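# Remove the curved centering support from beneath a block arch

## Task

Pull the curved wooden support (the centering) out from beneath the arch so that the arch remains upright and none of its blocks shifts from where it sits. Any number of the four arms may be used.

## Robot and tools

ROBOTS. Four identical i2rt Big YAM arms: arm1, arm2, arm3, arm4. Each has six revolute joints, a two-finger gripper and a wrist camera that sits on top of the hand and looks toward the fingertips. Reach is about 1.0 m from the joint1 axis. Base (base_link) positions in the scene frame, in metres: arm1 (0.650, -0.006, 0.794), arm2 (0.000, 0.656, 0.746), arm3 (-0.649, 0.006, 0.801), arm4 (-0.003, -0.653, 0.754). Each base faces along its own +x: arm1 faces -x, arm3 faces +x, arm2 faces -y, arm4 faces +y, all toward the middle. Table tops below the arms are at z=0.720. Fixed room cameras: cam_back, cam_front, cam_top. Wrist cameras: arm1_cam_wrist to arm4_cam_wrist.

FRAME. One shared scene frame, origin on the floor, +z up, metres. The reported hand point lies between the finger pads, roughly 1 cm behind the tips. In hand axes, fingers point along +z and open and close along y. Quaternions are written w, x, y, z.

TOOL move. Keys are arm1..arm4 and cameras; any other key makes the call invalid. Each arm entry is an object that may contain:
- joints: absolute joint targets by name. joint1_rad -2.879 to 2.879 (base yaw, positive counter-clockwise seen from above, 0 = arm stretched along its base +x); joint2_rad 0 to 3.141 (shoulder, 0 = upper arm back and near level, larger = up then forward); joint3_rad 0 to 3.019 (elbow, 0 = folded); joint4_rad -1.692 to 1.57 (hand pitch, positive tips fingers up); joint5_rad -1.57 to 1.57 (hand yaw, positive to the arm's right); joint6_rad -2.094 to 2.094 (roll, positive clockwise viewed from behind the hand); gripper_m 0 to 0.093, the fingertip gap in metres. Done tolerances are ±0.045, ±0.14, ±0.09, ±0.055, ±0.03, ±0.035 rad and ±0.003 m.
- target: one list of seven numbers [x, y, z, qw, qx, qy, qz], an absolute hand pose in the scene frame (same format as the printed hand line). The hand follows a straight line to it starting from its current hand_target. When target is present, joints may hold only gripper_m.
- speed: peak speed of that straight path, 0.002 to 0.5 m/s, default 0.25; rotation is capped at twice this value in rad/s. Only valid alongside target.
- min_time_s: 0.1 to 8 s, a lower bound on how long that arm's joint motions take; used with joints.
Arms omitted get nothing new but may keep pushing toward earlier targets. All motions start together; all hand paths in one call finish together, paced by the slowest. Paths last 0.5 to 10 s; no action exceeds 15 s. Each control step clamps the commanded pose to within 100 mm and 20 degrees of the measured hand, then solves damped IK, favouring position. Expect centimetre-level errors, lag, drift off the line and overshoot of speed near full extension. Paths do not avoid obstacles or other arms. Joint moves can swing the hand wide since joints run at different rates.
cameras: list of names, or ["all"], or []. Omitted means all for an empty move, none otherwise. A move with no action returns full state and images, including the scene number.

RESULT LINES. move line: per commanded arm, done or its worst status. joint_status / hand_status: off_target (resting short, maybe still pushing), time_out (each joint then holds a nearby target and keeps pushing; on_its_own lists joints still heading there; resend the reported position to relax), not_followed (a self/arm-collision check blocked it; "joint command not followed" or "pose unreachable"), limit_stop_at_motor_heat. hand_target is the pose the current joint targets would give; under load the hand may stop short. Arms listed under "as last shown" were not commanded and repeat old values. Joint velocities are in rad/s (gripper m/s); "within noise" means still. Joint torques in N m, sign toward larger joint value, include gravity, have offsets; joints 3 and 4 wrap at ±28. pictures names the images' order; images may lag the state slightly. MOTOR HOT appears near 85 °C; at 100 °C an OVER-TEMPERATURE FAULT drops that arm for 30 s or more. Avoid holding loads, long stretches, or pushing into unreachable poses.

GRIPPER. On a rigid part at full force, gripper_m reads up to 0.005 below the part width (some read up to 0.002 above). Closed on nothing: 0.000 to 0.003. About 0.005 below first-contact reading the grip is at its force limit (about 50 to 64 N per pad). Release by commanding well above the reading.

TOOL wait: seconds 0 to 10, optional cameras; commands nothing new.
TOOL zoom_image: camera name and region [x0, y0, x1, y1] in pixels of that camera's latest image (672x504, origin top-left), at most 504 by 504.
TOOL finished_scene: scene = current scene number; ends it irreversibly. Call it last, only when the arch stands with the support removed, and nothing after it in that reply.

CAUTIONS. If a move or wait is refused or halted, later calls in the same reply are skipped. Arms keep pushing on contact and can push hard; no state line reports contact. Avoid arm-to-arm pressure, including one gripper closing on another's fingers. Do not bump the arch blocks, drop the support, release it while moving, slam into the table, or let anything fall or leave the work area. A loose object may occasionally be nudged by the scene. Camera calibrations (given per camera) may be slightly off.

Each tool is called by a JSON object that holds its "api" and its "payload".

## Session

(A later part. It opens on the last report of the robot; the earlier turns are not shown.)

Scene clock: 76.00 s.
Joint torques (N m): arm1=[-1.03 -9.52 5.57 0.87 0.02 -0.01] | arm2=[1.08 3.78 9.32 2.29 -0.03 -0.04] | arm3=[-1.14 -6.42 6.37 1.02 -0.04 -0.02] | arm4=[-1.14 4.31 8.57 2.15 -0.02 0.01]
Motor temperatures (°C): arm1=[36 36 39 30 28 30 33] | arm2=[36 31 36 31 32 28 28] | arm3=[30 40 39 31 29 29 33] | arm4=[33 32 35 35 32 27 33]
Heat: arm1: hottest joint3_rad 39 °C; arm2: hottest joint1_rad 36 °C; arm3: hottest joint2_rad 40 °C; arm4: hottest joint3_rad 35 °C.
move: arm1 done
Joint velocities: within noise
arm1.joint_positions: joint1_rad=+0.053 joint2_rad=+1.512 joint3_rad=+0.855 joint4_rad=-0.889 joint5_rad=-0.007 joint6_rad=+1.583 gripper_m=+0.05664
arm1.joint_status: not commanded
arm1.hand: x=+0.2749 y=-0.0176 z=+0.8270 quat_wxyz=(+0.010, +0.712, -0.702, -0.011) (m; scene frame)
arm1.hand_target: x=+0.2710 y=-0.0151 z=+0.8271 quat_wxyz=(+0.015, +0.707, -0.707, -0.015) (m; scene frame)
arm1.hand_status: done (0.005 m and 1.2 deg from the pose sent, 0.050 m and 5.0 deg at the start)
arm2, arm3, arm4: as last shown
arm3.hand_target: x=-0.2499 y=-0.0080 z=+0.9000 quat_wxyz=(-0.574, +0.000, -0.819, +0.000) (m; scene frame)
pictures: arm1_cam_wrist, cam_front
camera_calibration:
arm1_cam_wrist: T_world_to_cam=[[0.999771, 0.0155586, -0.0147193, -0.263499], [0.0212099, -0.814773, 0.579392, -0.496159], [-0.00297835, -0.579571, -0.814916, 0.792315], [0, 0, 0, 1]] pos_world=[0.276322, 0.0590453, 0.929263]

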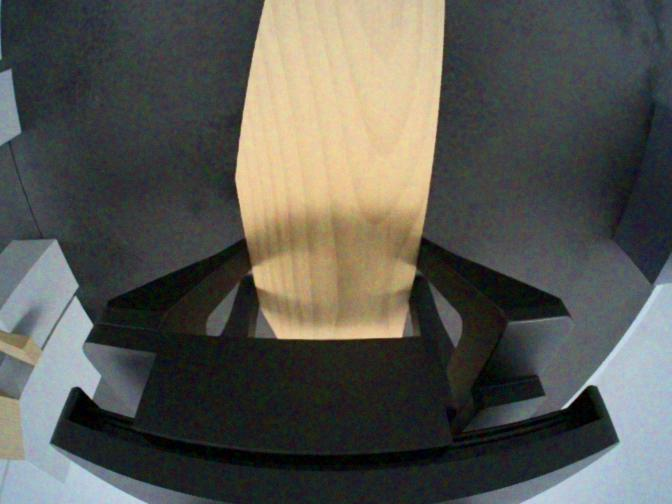

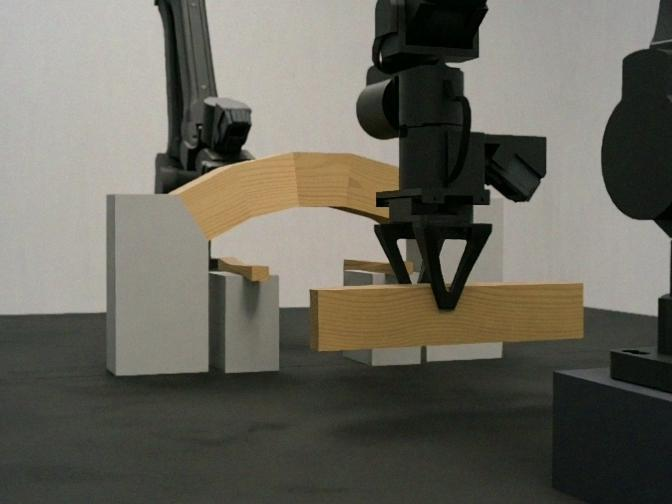

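{"api": "move", "payload": {"arm1": {"target": [0.273, -0.015, 0.797, 0.008, 0.707, -0.707, -0.008], "speed": 0.1}, "cameras": ["cam_front"]}}

Scene clock: 77.77 s.
Joint torques (N m): arm1=[-1.03 -9.93 5.08 0.81 0.01 -0.01] | arm2=[1.08 3.72 9.43 2.28 -0.01 -0.06] | arm3=[-1.08 -6.42 6.41 1.05 -0.04 -0.03] | arm4=[-1.14 4.54 8.54 2.13 -0.03 0.01]
Motor temperatures (°C): arm1=[36 36 39 30 28 30 33] | arm2=[36 31 36 31 32 28 28] | arm3=[30 40 39 31 29 29 33] | arm4=[33 32 35 35 32 27 33]
Heat: arm1: hottest joint3_rad 39 °C; arm2: hottest joint1_rad 36 °C; arm3: hottest joint2_rad 40 °C; arm4: hottest joint3_rad 35 °C.
move: arm1 done
Joint velocities: within noise
arm1.joint_positions: joint1_rad=+0.053 joint2_rad=+1.576 joint3_rad=+0.832 joint4_rad=-0.818 joint5_rad=-0.007 joint6_rad=+1.583 gripper_m=+0.05664
arm1.joint_status: not commanded
arm1.hand: x=+0.2760 y=-0.0173 z=+0.7980 quat_wxyz=(+0.004, +0.712, -0.702, -0.005) (m; scene frame)
arm1.hand_target: x=+0.2731 y=-0.0151 z=+0.7970 quat_wxyz=(+0.008, +0.707, -0.707, -0.008) (m; scene frame)
arm1.hand_status: done (0.004 m and 1.1 deg from the pose sent, 0.030 m and 1.0 deg at the start)
arm2, arm3, arm4: as last shown
pictures: cam_front

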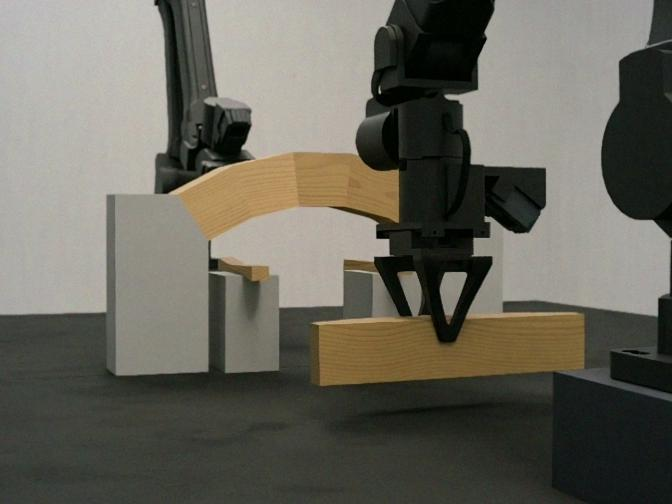

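{"api": "move", "payload": {"arm1": {"target": [0.274, -0.015, 0.780, 0.006, 0.707, -0.707, -0.006], "speed": 0.06}, "cameras": ["cam_front"]}}

{"api": "move", "payload": {"arm1": {"target": [0.274, -0.015, 0.773, 0.006, 0.707, -0.707, -0.006], "speed": 0.03}, "cameras": ["cam_front"]}}

Scene clock: 79.33 s.
Joint torques (N m): arm1=[-0.97 -9.82 4.74 0.8 0.01 0.01] | arm2=[1.32 3.78 9.33 2.29 0 -0.06] | arm3=[-0.97 -6.48 6.41 1.05 -0.04 -0.03] | arm4=[-1.08 3.96 8.62 2.14 0 0.03]
Motor temperatures (°C): arm1=[36 36 39 30 28 30 33] | arm2=[36 31 36 31 32 28 28] | arm3=[30 40 39 31 29 29 33] | arm4=[33 32 35 35 32 27 33]
Heat: arm1: hottest joint3_rad 39 °C; arm2: hottest joint1_rad 36 °C; arm3: hottest joint2_rad 40 °C; arm4: hottest joint3_rad 35 °C.
move: arm1 done
Joint velocities: within noise
arm1.joint_positions: joint1_rad=+0.053 joint2_rad=+1.610 joint3_rad=+0.819 joint4_rad=-0.772 joint5_rad=-0.007 joint6_rad=+1.583 gripper_m=+0.05664
arm1.joint_status: not commanded
arm1.hand: x=+0.2756 y=-0.0171 z=+0.7823 quat_wxyz=(+0.003, +0.712, -0.702, -0.005) (m; scene frame)
arm1.hand_target: x=+0.2739 y=-0.0151 z=+0.7801 quat_wxyz=(+0.006, +0.707, -0.707, -0.006) (m; scene frame)
arm1.hand_status: done (0.004 m and 0.9 deg from the pose sent, 0.018 m and 0.9 deg at the start)
arm2, arm3, arm4: as last shown
pictures: cam_front

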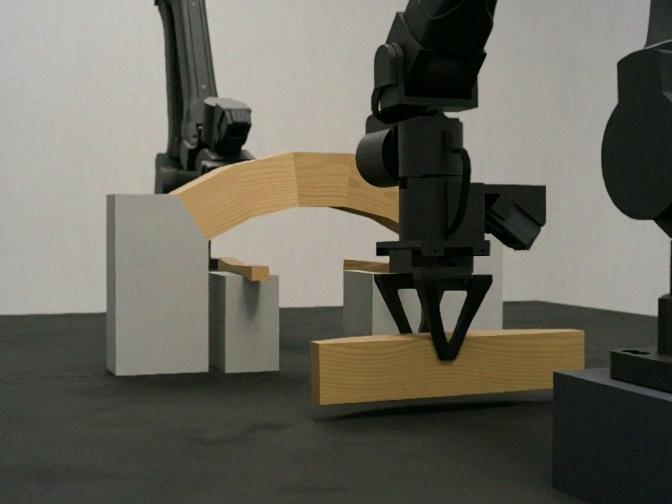

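Scene clock: 80.33 s.
Joint torques (N m): arm1=[-0.79 -9.82 4.56 0.87 0.02 0.01] | arm2=[1.08 3.55 9.31 2.24 0 -0.06] | arm3=[-1.03 -6.42 6.43 1.03 -0.04 -0.03] | arm4=[-0.85 4.25 8.57 2.09 -0.01 0.04]
Motor temperatures (°C): arm1=[36 36 39 30 28 30 33] | arm2=[36 31 36 31 32 28 28] | arm3=[30 40 39 31 29 29 33] | arm4=[33 32 35 35 32 27 33]
Heat: arm1: hottest joint3_rad 39 °C; arm2: hottest joint1_rad 36 °C; arm3: hottest joint2_rad 40 °C; arm4: hottest joint3_rad 35 °C.
move: arm1 done
Joint velocities: within noise
arm1.joint_positions: joint1_rad=+0.053 joint2_rad=+1.624 joint3_rad=+0.814 joint4_rad=-0.752 joint5_rad=-0.007 joint6_rad=+1.583 gripper_m=+0.05664
arm1.joint_status: not commanded
arm1.hand: x=+0.2752 y=-0.0171 z=+0.7763 quat_wxyz=(+0.004, +0.712, -0.702, -0.005) (m; scene frame)
arm1.hand_target: x=+0.2741 y=-0.0151 z=+0.7731 quat_wxyz=(+0.006, +0.707, -0.707, -0.006) (m; scene frame)
arm1.hand_status: done (0.004 m and 0.9 deg from the pose sent, 0.010 m and 1.0 deg at the start)
arm2, arm3, arm4: as last shown
pictures: cam_front

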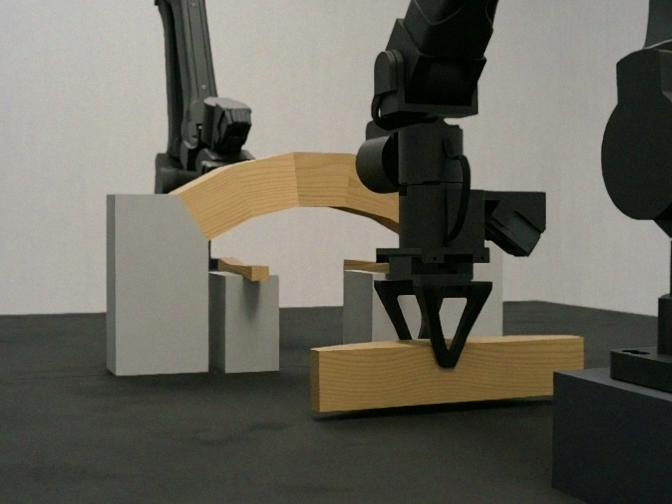

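Nearly touching; two more small steps.

{"api": "move", "payload": {"arm1": {"target": [0.274, -0.015, 0.768, 0.006, 0.707, -0.707, -0.006], "speed": 0.02}, "cameras": ["cam_front"]}}

{"api": "zoom_image", "payload": {"camera": "cam_front", "region": [290, 310, 610, 450]}}

Scene clock: 81.47 s.
Joint torques (N m): arm1=[-0.91 -9.82 4.23 0.83 0 0.01] | arm2=[1.44 3.66 9.33 2.26 0 -0.05] | arm3=[-0.97 -6.3 6.39 1.02 -0.05 -0.03] | arm4=[-0.91 4.31 8.69 2.11 0.01 0.01]
Motor temperatures (°C): arm1=[36 36 39 30 28 30 33] | arm2=[36 31 36 31 32 28 28] | arm3=[30 40 39 31 29 29 33] | arm4=[33 32 36 35 32 27 32]
Heat: arm1: hottest joint3_rad 39 °C; arm2: hottest joint1_rad 36 °C; arm3: hottest joint2_rad 40 °C; arm4: hottest joint3_rad 36 °C.
move: arm1 done
Joint velocities: within noise
arm1.joint_positions: joint1_rad=+0.053 joint2_rad=+1.635 joint3_rad=+0.814 joint4_rad=-0.736 joint5_rad=-0.007 joint6_rad=+1.583 gripper_m=+0.05664
arm1.joint_status: not commanded
arm1.hand: x=+0.2729 y=-0.0171 z=+0.7724 quat_wxyz=(+0.006, +0.712, -0.702, -0.007) (m; scene frame)
arm1.hand_target: x=+0.2741 y=-0.0151 z=+0.7680 quat_wxyz=(+0.006, +0.707, -0.707, -0.006) (m; scene frame)
arm1.hand_status: done (0.005 m and 0.9 deg from the pose sent, 0.009 m and 0.9 deg at the start)
arm2, arm3, arm4: as last shown
pictures: cam_front

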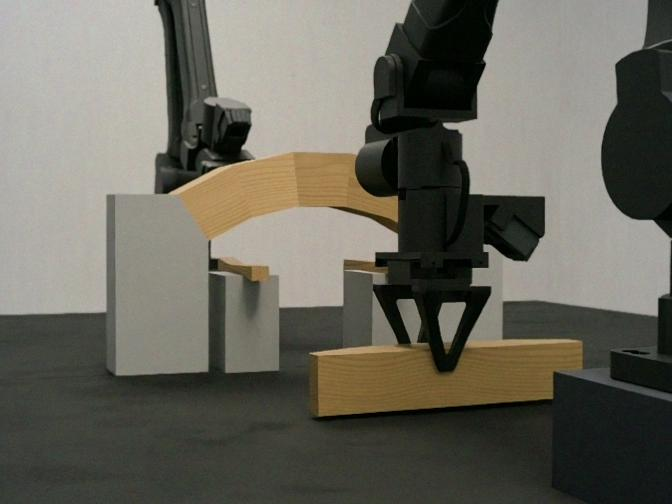

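Scaled by 1.575 from the camera's 672x504 image, which has a finer 960x720 frame.

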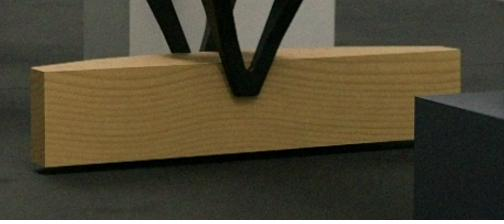

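{"api": "move", "payload": {"arm1": {"target": [0.274, -0.015, 0.764, 0.006, 0.707, -0.707, -0.006], "speed": 0.02}, "cameras": ["cam_front"]}}

{"api": "zoom_image", "payload": {"camera": "cam_front", "region": [290, 310, 610, 450]}}

Scene clock: 82.67 s.
Joint torques (N m): arm1=[-0.79 -9.76 4.37 0.92 0.03 0.01] | arm2=[1.44 3.78 9.31 2.22 -0.02 -0.04] | arm3=[-0.97 -6.42 6.43 1.01 -0.05 -0.03] | arm4=[-0.91 4.07 8.7 2.11 0 0.03]
Motor temperatures (°C): arm1=[36 36 39 30 28 30 33] | arm2=[36 31 36 31 32 28 28] | arm3=[30 40 39 31 29 29 33] | arm4=[33 32 36 35 32 27 32]
Heat: arm1: hottest joint3_rad 39 °C; arm2: hottest joint1_rad 36 °C; arm3: hottest joint2_rad 40 °C; arm4: hottest joint3_rad 36 °C.
move: arm1 done
Joint velocities: within noise
arm1.joint_positions: joint1_rad=+0.053 joint2_rad=+1.642 joint3_rad=+0.808 joint4_rad=-0.727 joint5_rad=-0.007 joint6_rad=+1.584 gripper_m=+0.05664
arm1.joint_status: not commanded
arm1.hand: x=+0.2746 y=-0.0171 z=+0.7685 quat_wxyz=(+0.005, +0.712, -0.702, -0.006) (m; scene frame)
arm1.hand_target: x=+0.2740 y=-0.0150 z=+0.7642 quat_wxyz=(+0.006, +0.707, -0.707, -0.006) (m; scene frame)
arm1.hand_status: done (0.005 m and 0.9 deg from the pose sent, 0.009 m and 0.9 deg at the start)
arm2, arm3, arm4: as last shown
pictures: cam_front

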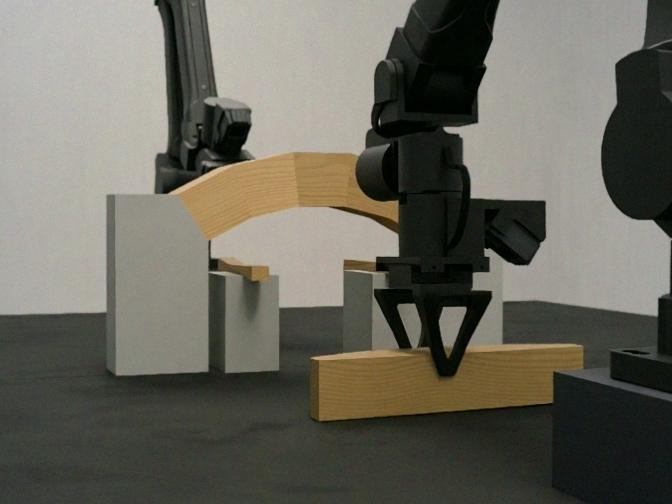

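Scaled by 1.575 from the camera's 672x504 image, which has a finer 960x720 frame.

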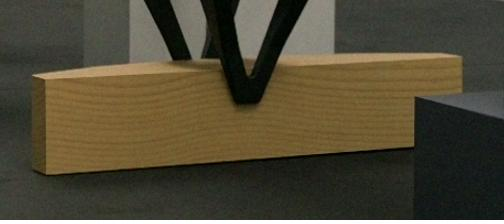

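{"api": "move", "payload": {"arm1": {"target": [0.274, -0.015, 0.761, 0.006, 0.707, -0.707, -0.006], "speed": 0.02}, "cameras": []}}

{"api": "move", "payload": {"arm1": {"joints": {"gripper_m": 0.085}}, "cameras": ["cam_front"]}}

{"api": "zoom_image", "payload": {"camera": "cam_front", "region": [290, 310, 610, 450]}}

Scene clock: 83.87 s.
Joint torques (N m): arm1=[-0.91 -9.29 4.22 1.06 0.03 0] | arm2=[1.08 3.31 9.36 2.26 -0.02 -0.06] | arm3=[-0.91 -6.48 6.39 1.02 -0.04 -0.03] | arm4=[-0.73 3.9 8.57 2.02 0 0]
Motor temperatures (°C): arm1=[36 36 39 30 28 30 33] | arm2=[36 31 36 31 32 28 28] | arm3=[30 40 39 31 29 29 33] | arm4=[33 32 36 35 32 27 32]
Heat: arm1: hottest joint3_rad 39 °C; arm2: hottest joint1_rad 36 °C; arm3: hottest joint2_rad 40 °C; arm4: hottest joint3_rad 36 °C.
move: arm1 done
Joint velocities: within noise
arm1.joint_positions: joint1_rad=+0.053 joint2_rad=+1.642 joint3_rad=+0.808 joint4_rad=-0.720 joint5_rad=-0.007 joint6_rad=+1.584 gripper_m=+0.05664
arm1.joint_status: not commanded
arm1.hand: x=+0.2731 y=-0.0171 z=+0.7683 quat_wxyz=(+0.007, +0.712, -0.702, -0.008) (m; scene frame)
arm1.hand_target: x=+0.2741 y=-0.0151 z=+0.7612 quat_wxyz=(+0.006, +0.707, -0.707, -0.006) (m; scene frame)
arm1.hand_status: done (0.008 m and 0.9 deg from the pose sent, 0.008 m and 0.9 deg at the start)
arm2.joint_positions: joint1_rad=+0.031 joint2_rad=+0.603 joint3_rad=+1.457 joint4_rad=-1.387 joint5_rad=-0.263 joint6_rad=+0.761 gripper_m=+0.09396
arm2.joint_status: not commanded
arm2.hand: x=+0.0421 y=+0.4486 z=+1.3126 quat_wxyz=(-0.497, -0.768, -0.393, +0.094) (m; scene frame)
arm2.hand_target: x=+0.0421 y=+0.4516 z=+1.3209 quat_wxyz=(-0.505, -0.763, -0.391, +0.098) (m; scene frame)
arm2.hand_status: not commanded
arm3: as last shown
arm4.joint_positions: joint1_rad=-0.454 joint2_rad=+0.631 joint3_rad=+1.450 joint4_rad=-1.565 joint5_rad=-0.075 joint6_rad=-0.150 gripper_m=+0.09396
arm4.joint_status: not commanded
arm4.hand: x=+0.0668 y=-0.4724 z=+1.2759 quat_wxyz=(-0.346, +0.552, -0.728, -0.214) (m; scene frame)
arm4.hand_target: x=+0.0658 y=-0.4742 z=+1.2836 quat_wxyz=(-0.354, +0.550, -0.724, -0.218) (m; scene frame)
arm4.hand_status: not commanded
pictures: none
No camera images: "cameras" was empty.

Scene clock: 84.50 s.
Joint torques (N m): arm1=[-0.97 -9.17 4.22 0.95 0.03 0.01] | arm2=[1.26 3.43 9.32 2.29 -0.02 -0.07] | arm3=[-0.97 -6.36 6.41 1.07 -0.04 -0.02] | arm4=[-1.26 3.9 8.72 2.13 0.02 0.03]
Motor temperatures (°C): arm1=[36 36 39 30 28 30 33] | arm2=[36 31 36 31 32 28 28] | arm3=[30 40 39 31 29 29 33] | arm4=[33 32 36 35 32 27 32]
Heat: arm1: hottest joint3_rad 39 °C; arm2: hottest joint1_rad 36 °C; arm3: hottest joint2_rad 40 °C; arm4: hottest joint3_rad 36 °C.
move: arm1 done
Joint velocities: within noise
arm1.joint_positions: joint1_rad=+0.053 joint2_rad=+1.643 joint3_rad=+0.808 joint4_rad=-0.717 joint5_rad=-0.007 joint6_rad=+1.584 gripper_m=+0.08486
arm1.joint_status: all done
arm1.hand: x=+0.2724 y=-0.0172 z=+0.7682 quat_wxyz=(+0.008, +0.712, -0.702, -0.009) (m; scene frame)
arm1.hand_target: x=+0.2742 y=-0.0151 z=+0.7611 quat_wxyz=(+0.006, +0.707, -0.707, -0.006) (m; scene frame)
arm1.hand_status: not commanded
arm2, arm4: as last shown
arm3.joint_positions: joint1_rad=-0.089 joint2_rad=+1.267 joint3_rad=+0.228 joint4_rad=+0.693 joint5_rad=-0.056 joint6_rad=-0.004 gripper_m=+0.00017
arm3.joint_status: not commanded
arm3.hand: x=-0.2485 y=-0.0045 z=+0.8968 quat_wxyz=(-0.572, -0.001, -0.820, -0.004) (m; scene frame)
arm3.hand_target: x=-0.2499 y=-0.0080 z=+0.9000 quat_wxyz=(-0.574, +0.000, -0.819, +0.000) (m; scene frame)
arm3.hand_status: not commanded
pictures: cam_front

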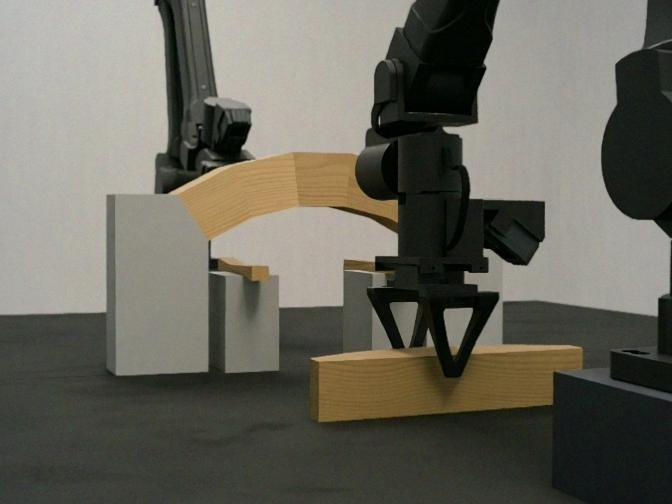

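Scaled by 1.575 from the camera's 672x504 image, which has a finer 960x720 frame.

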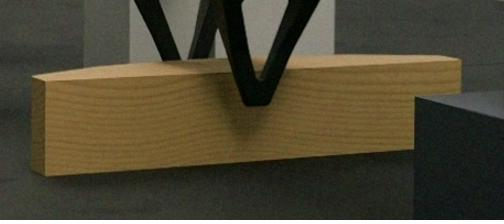

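{"api": "move", "payload": {"arm1": {"target": [0.274, -0.015, 0.85, 0.006, 0.707, -0.707, -0.006], "speed": 0.12}, "cameras": ["cam_front", "cam_top", "cam_back"]}}

{"api": "zoom_image", "payload": {"camera": "cam_back", "region": [50, 120, 540, 420]}}

Scene clock: 86.17 s.
Joint torques (N m): arm1=[-1.08 -10.17 8.62 -0.36 0.03 -0.01] | arm2=[0.91 3.66 9.39 2.25 -0.01 -0.06] | arm3=[-1.03 -6.42 6.41 1.02 -0.04 -0.03] | arm4=[-0.85 4.6 8.59 2.17 0 0.06]
Motor temperatures (°C): arm1=[36 36 39 30 28 30 33] | arm2=[36 31 36 31 32 28 28] | arm3=[30 40 39 31 29 29 33] | arm4=[33 32 36 35 32 27 32]
Heat: arm1: hottest joint3_rad 39 °C; arm2: hottest joint1_rad 36 °C; arm3: hottest joint2_rad 40 °C; arm4: hottest joint3_rad 36 °C.
move: arm1 off_target
Joint velocities: within noise
arm1.joint_positions: joint1_rad=+0.053 joint2_rad=+1.492 joint3_rad=+0.849 joint4_rad=-0.957 joint5_rad=-0.007 joint6_rad=+1.584 gripper_m=+0.08494
arm1.joint_status: not commanded
arm1.hand: x=+0.2927 y=-0.0172 z=+0.8321 quat_wxyz=(-0.010, +0.712, -0.702, +0.008) (m; scene frame)
arm1.hand_target: x=+0.2747 y=-0.0150 z=+0.8501 quat_wxyz=(+0.006, +0.707, -0.707, -0.006) (m; scene frame)
arm1.hand_status: off_target (0.026 m and 2.6 deg from the pose sent, 0.082 m and 0.9 deg at the start)
arm2, arm3, arm4: as last shown
pictures: cam_back, cam_front, cam_top

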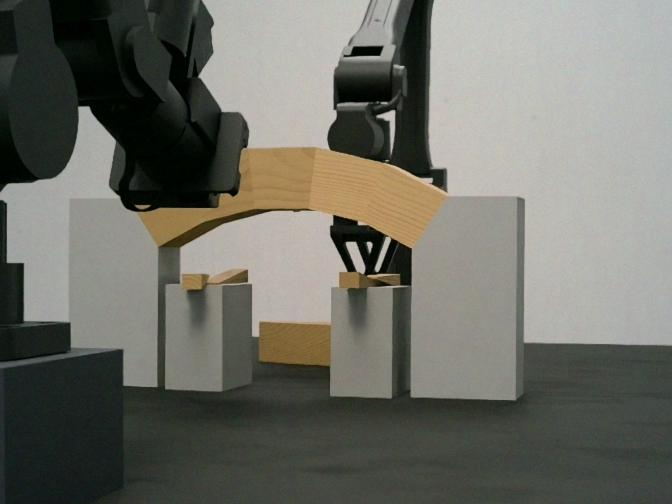

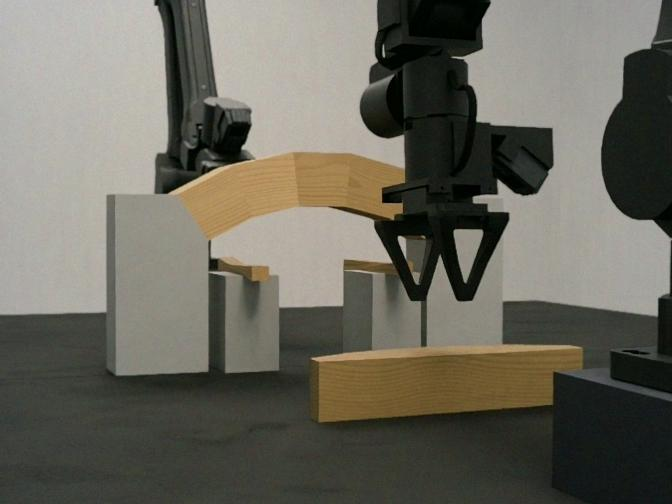

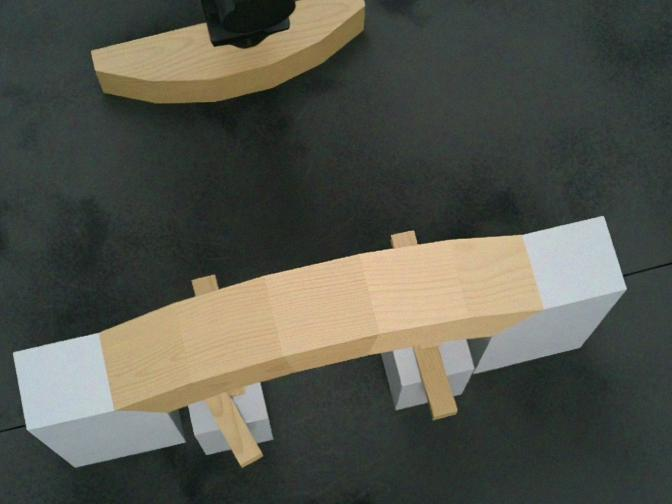

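Scaled by 1.029 from the camera's 672x504 image, which has a finer 960x720 frame.

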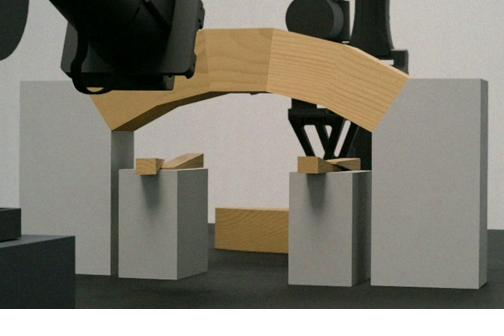

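{"api": "finished_scene", "payload": {"scene": 2}}

The scene is finished: the task was done.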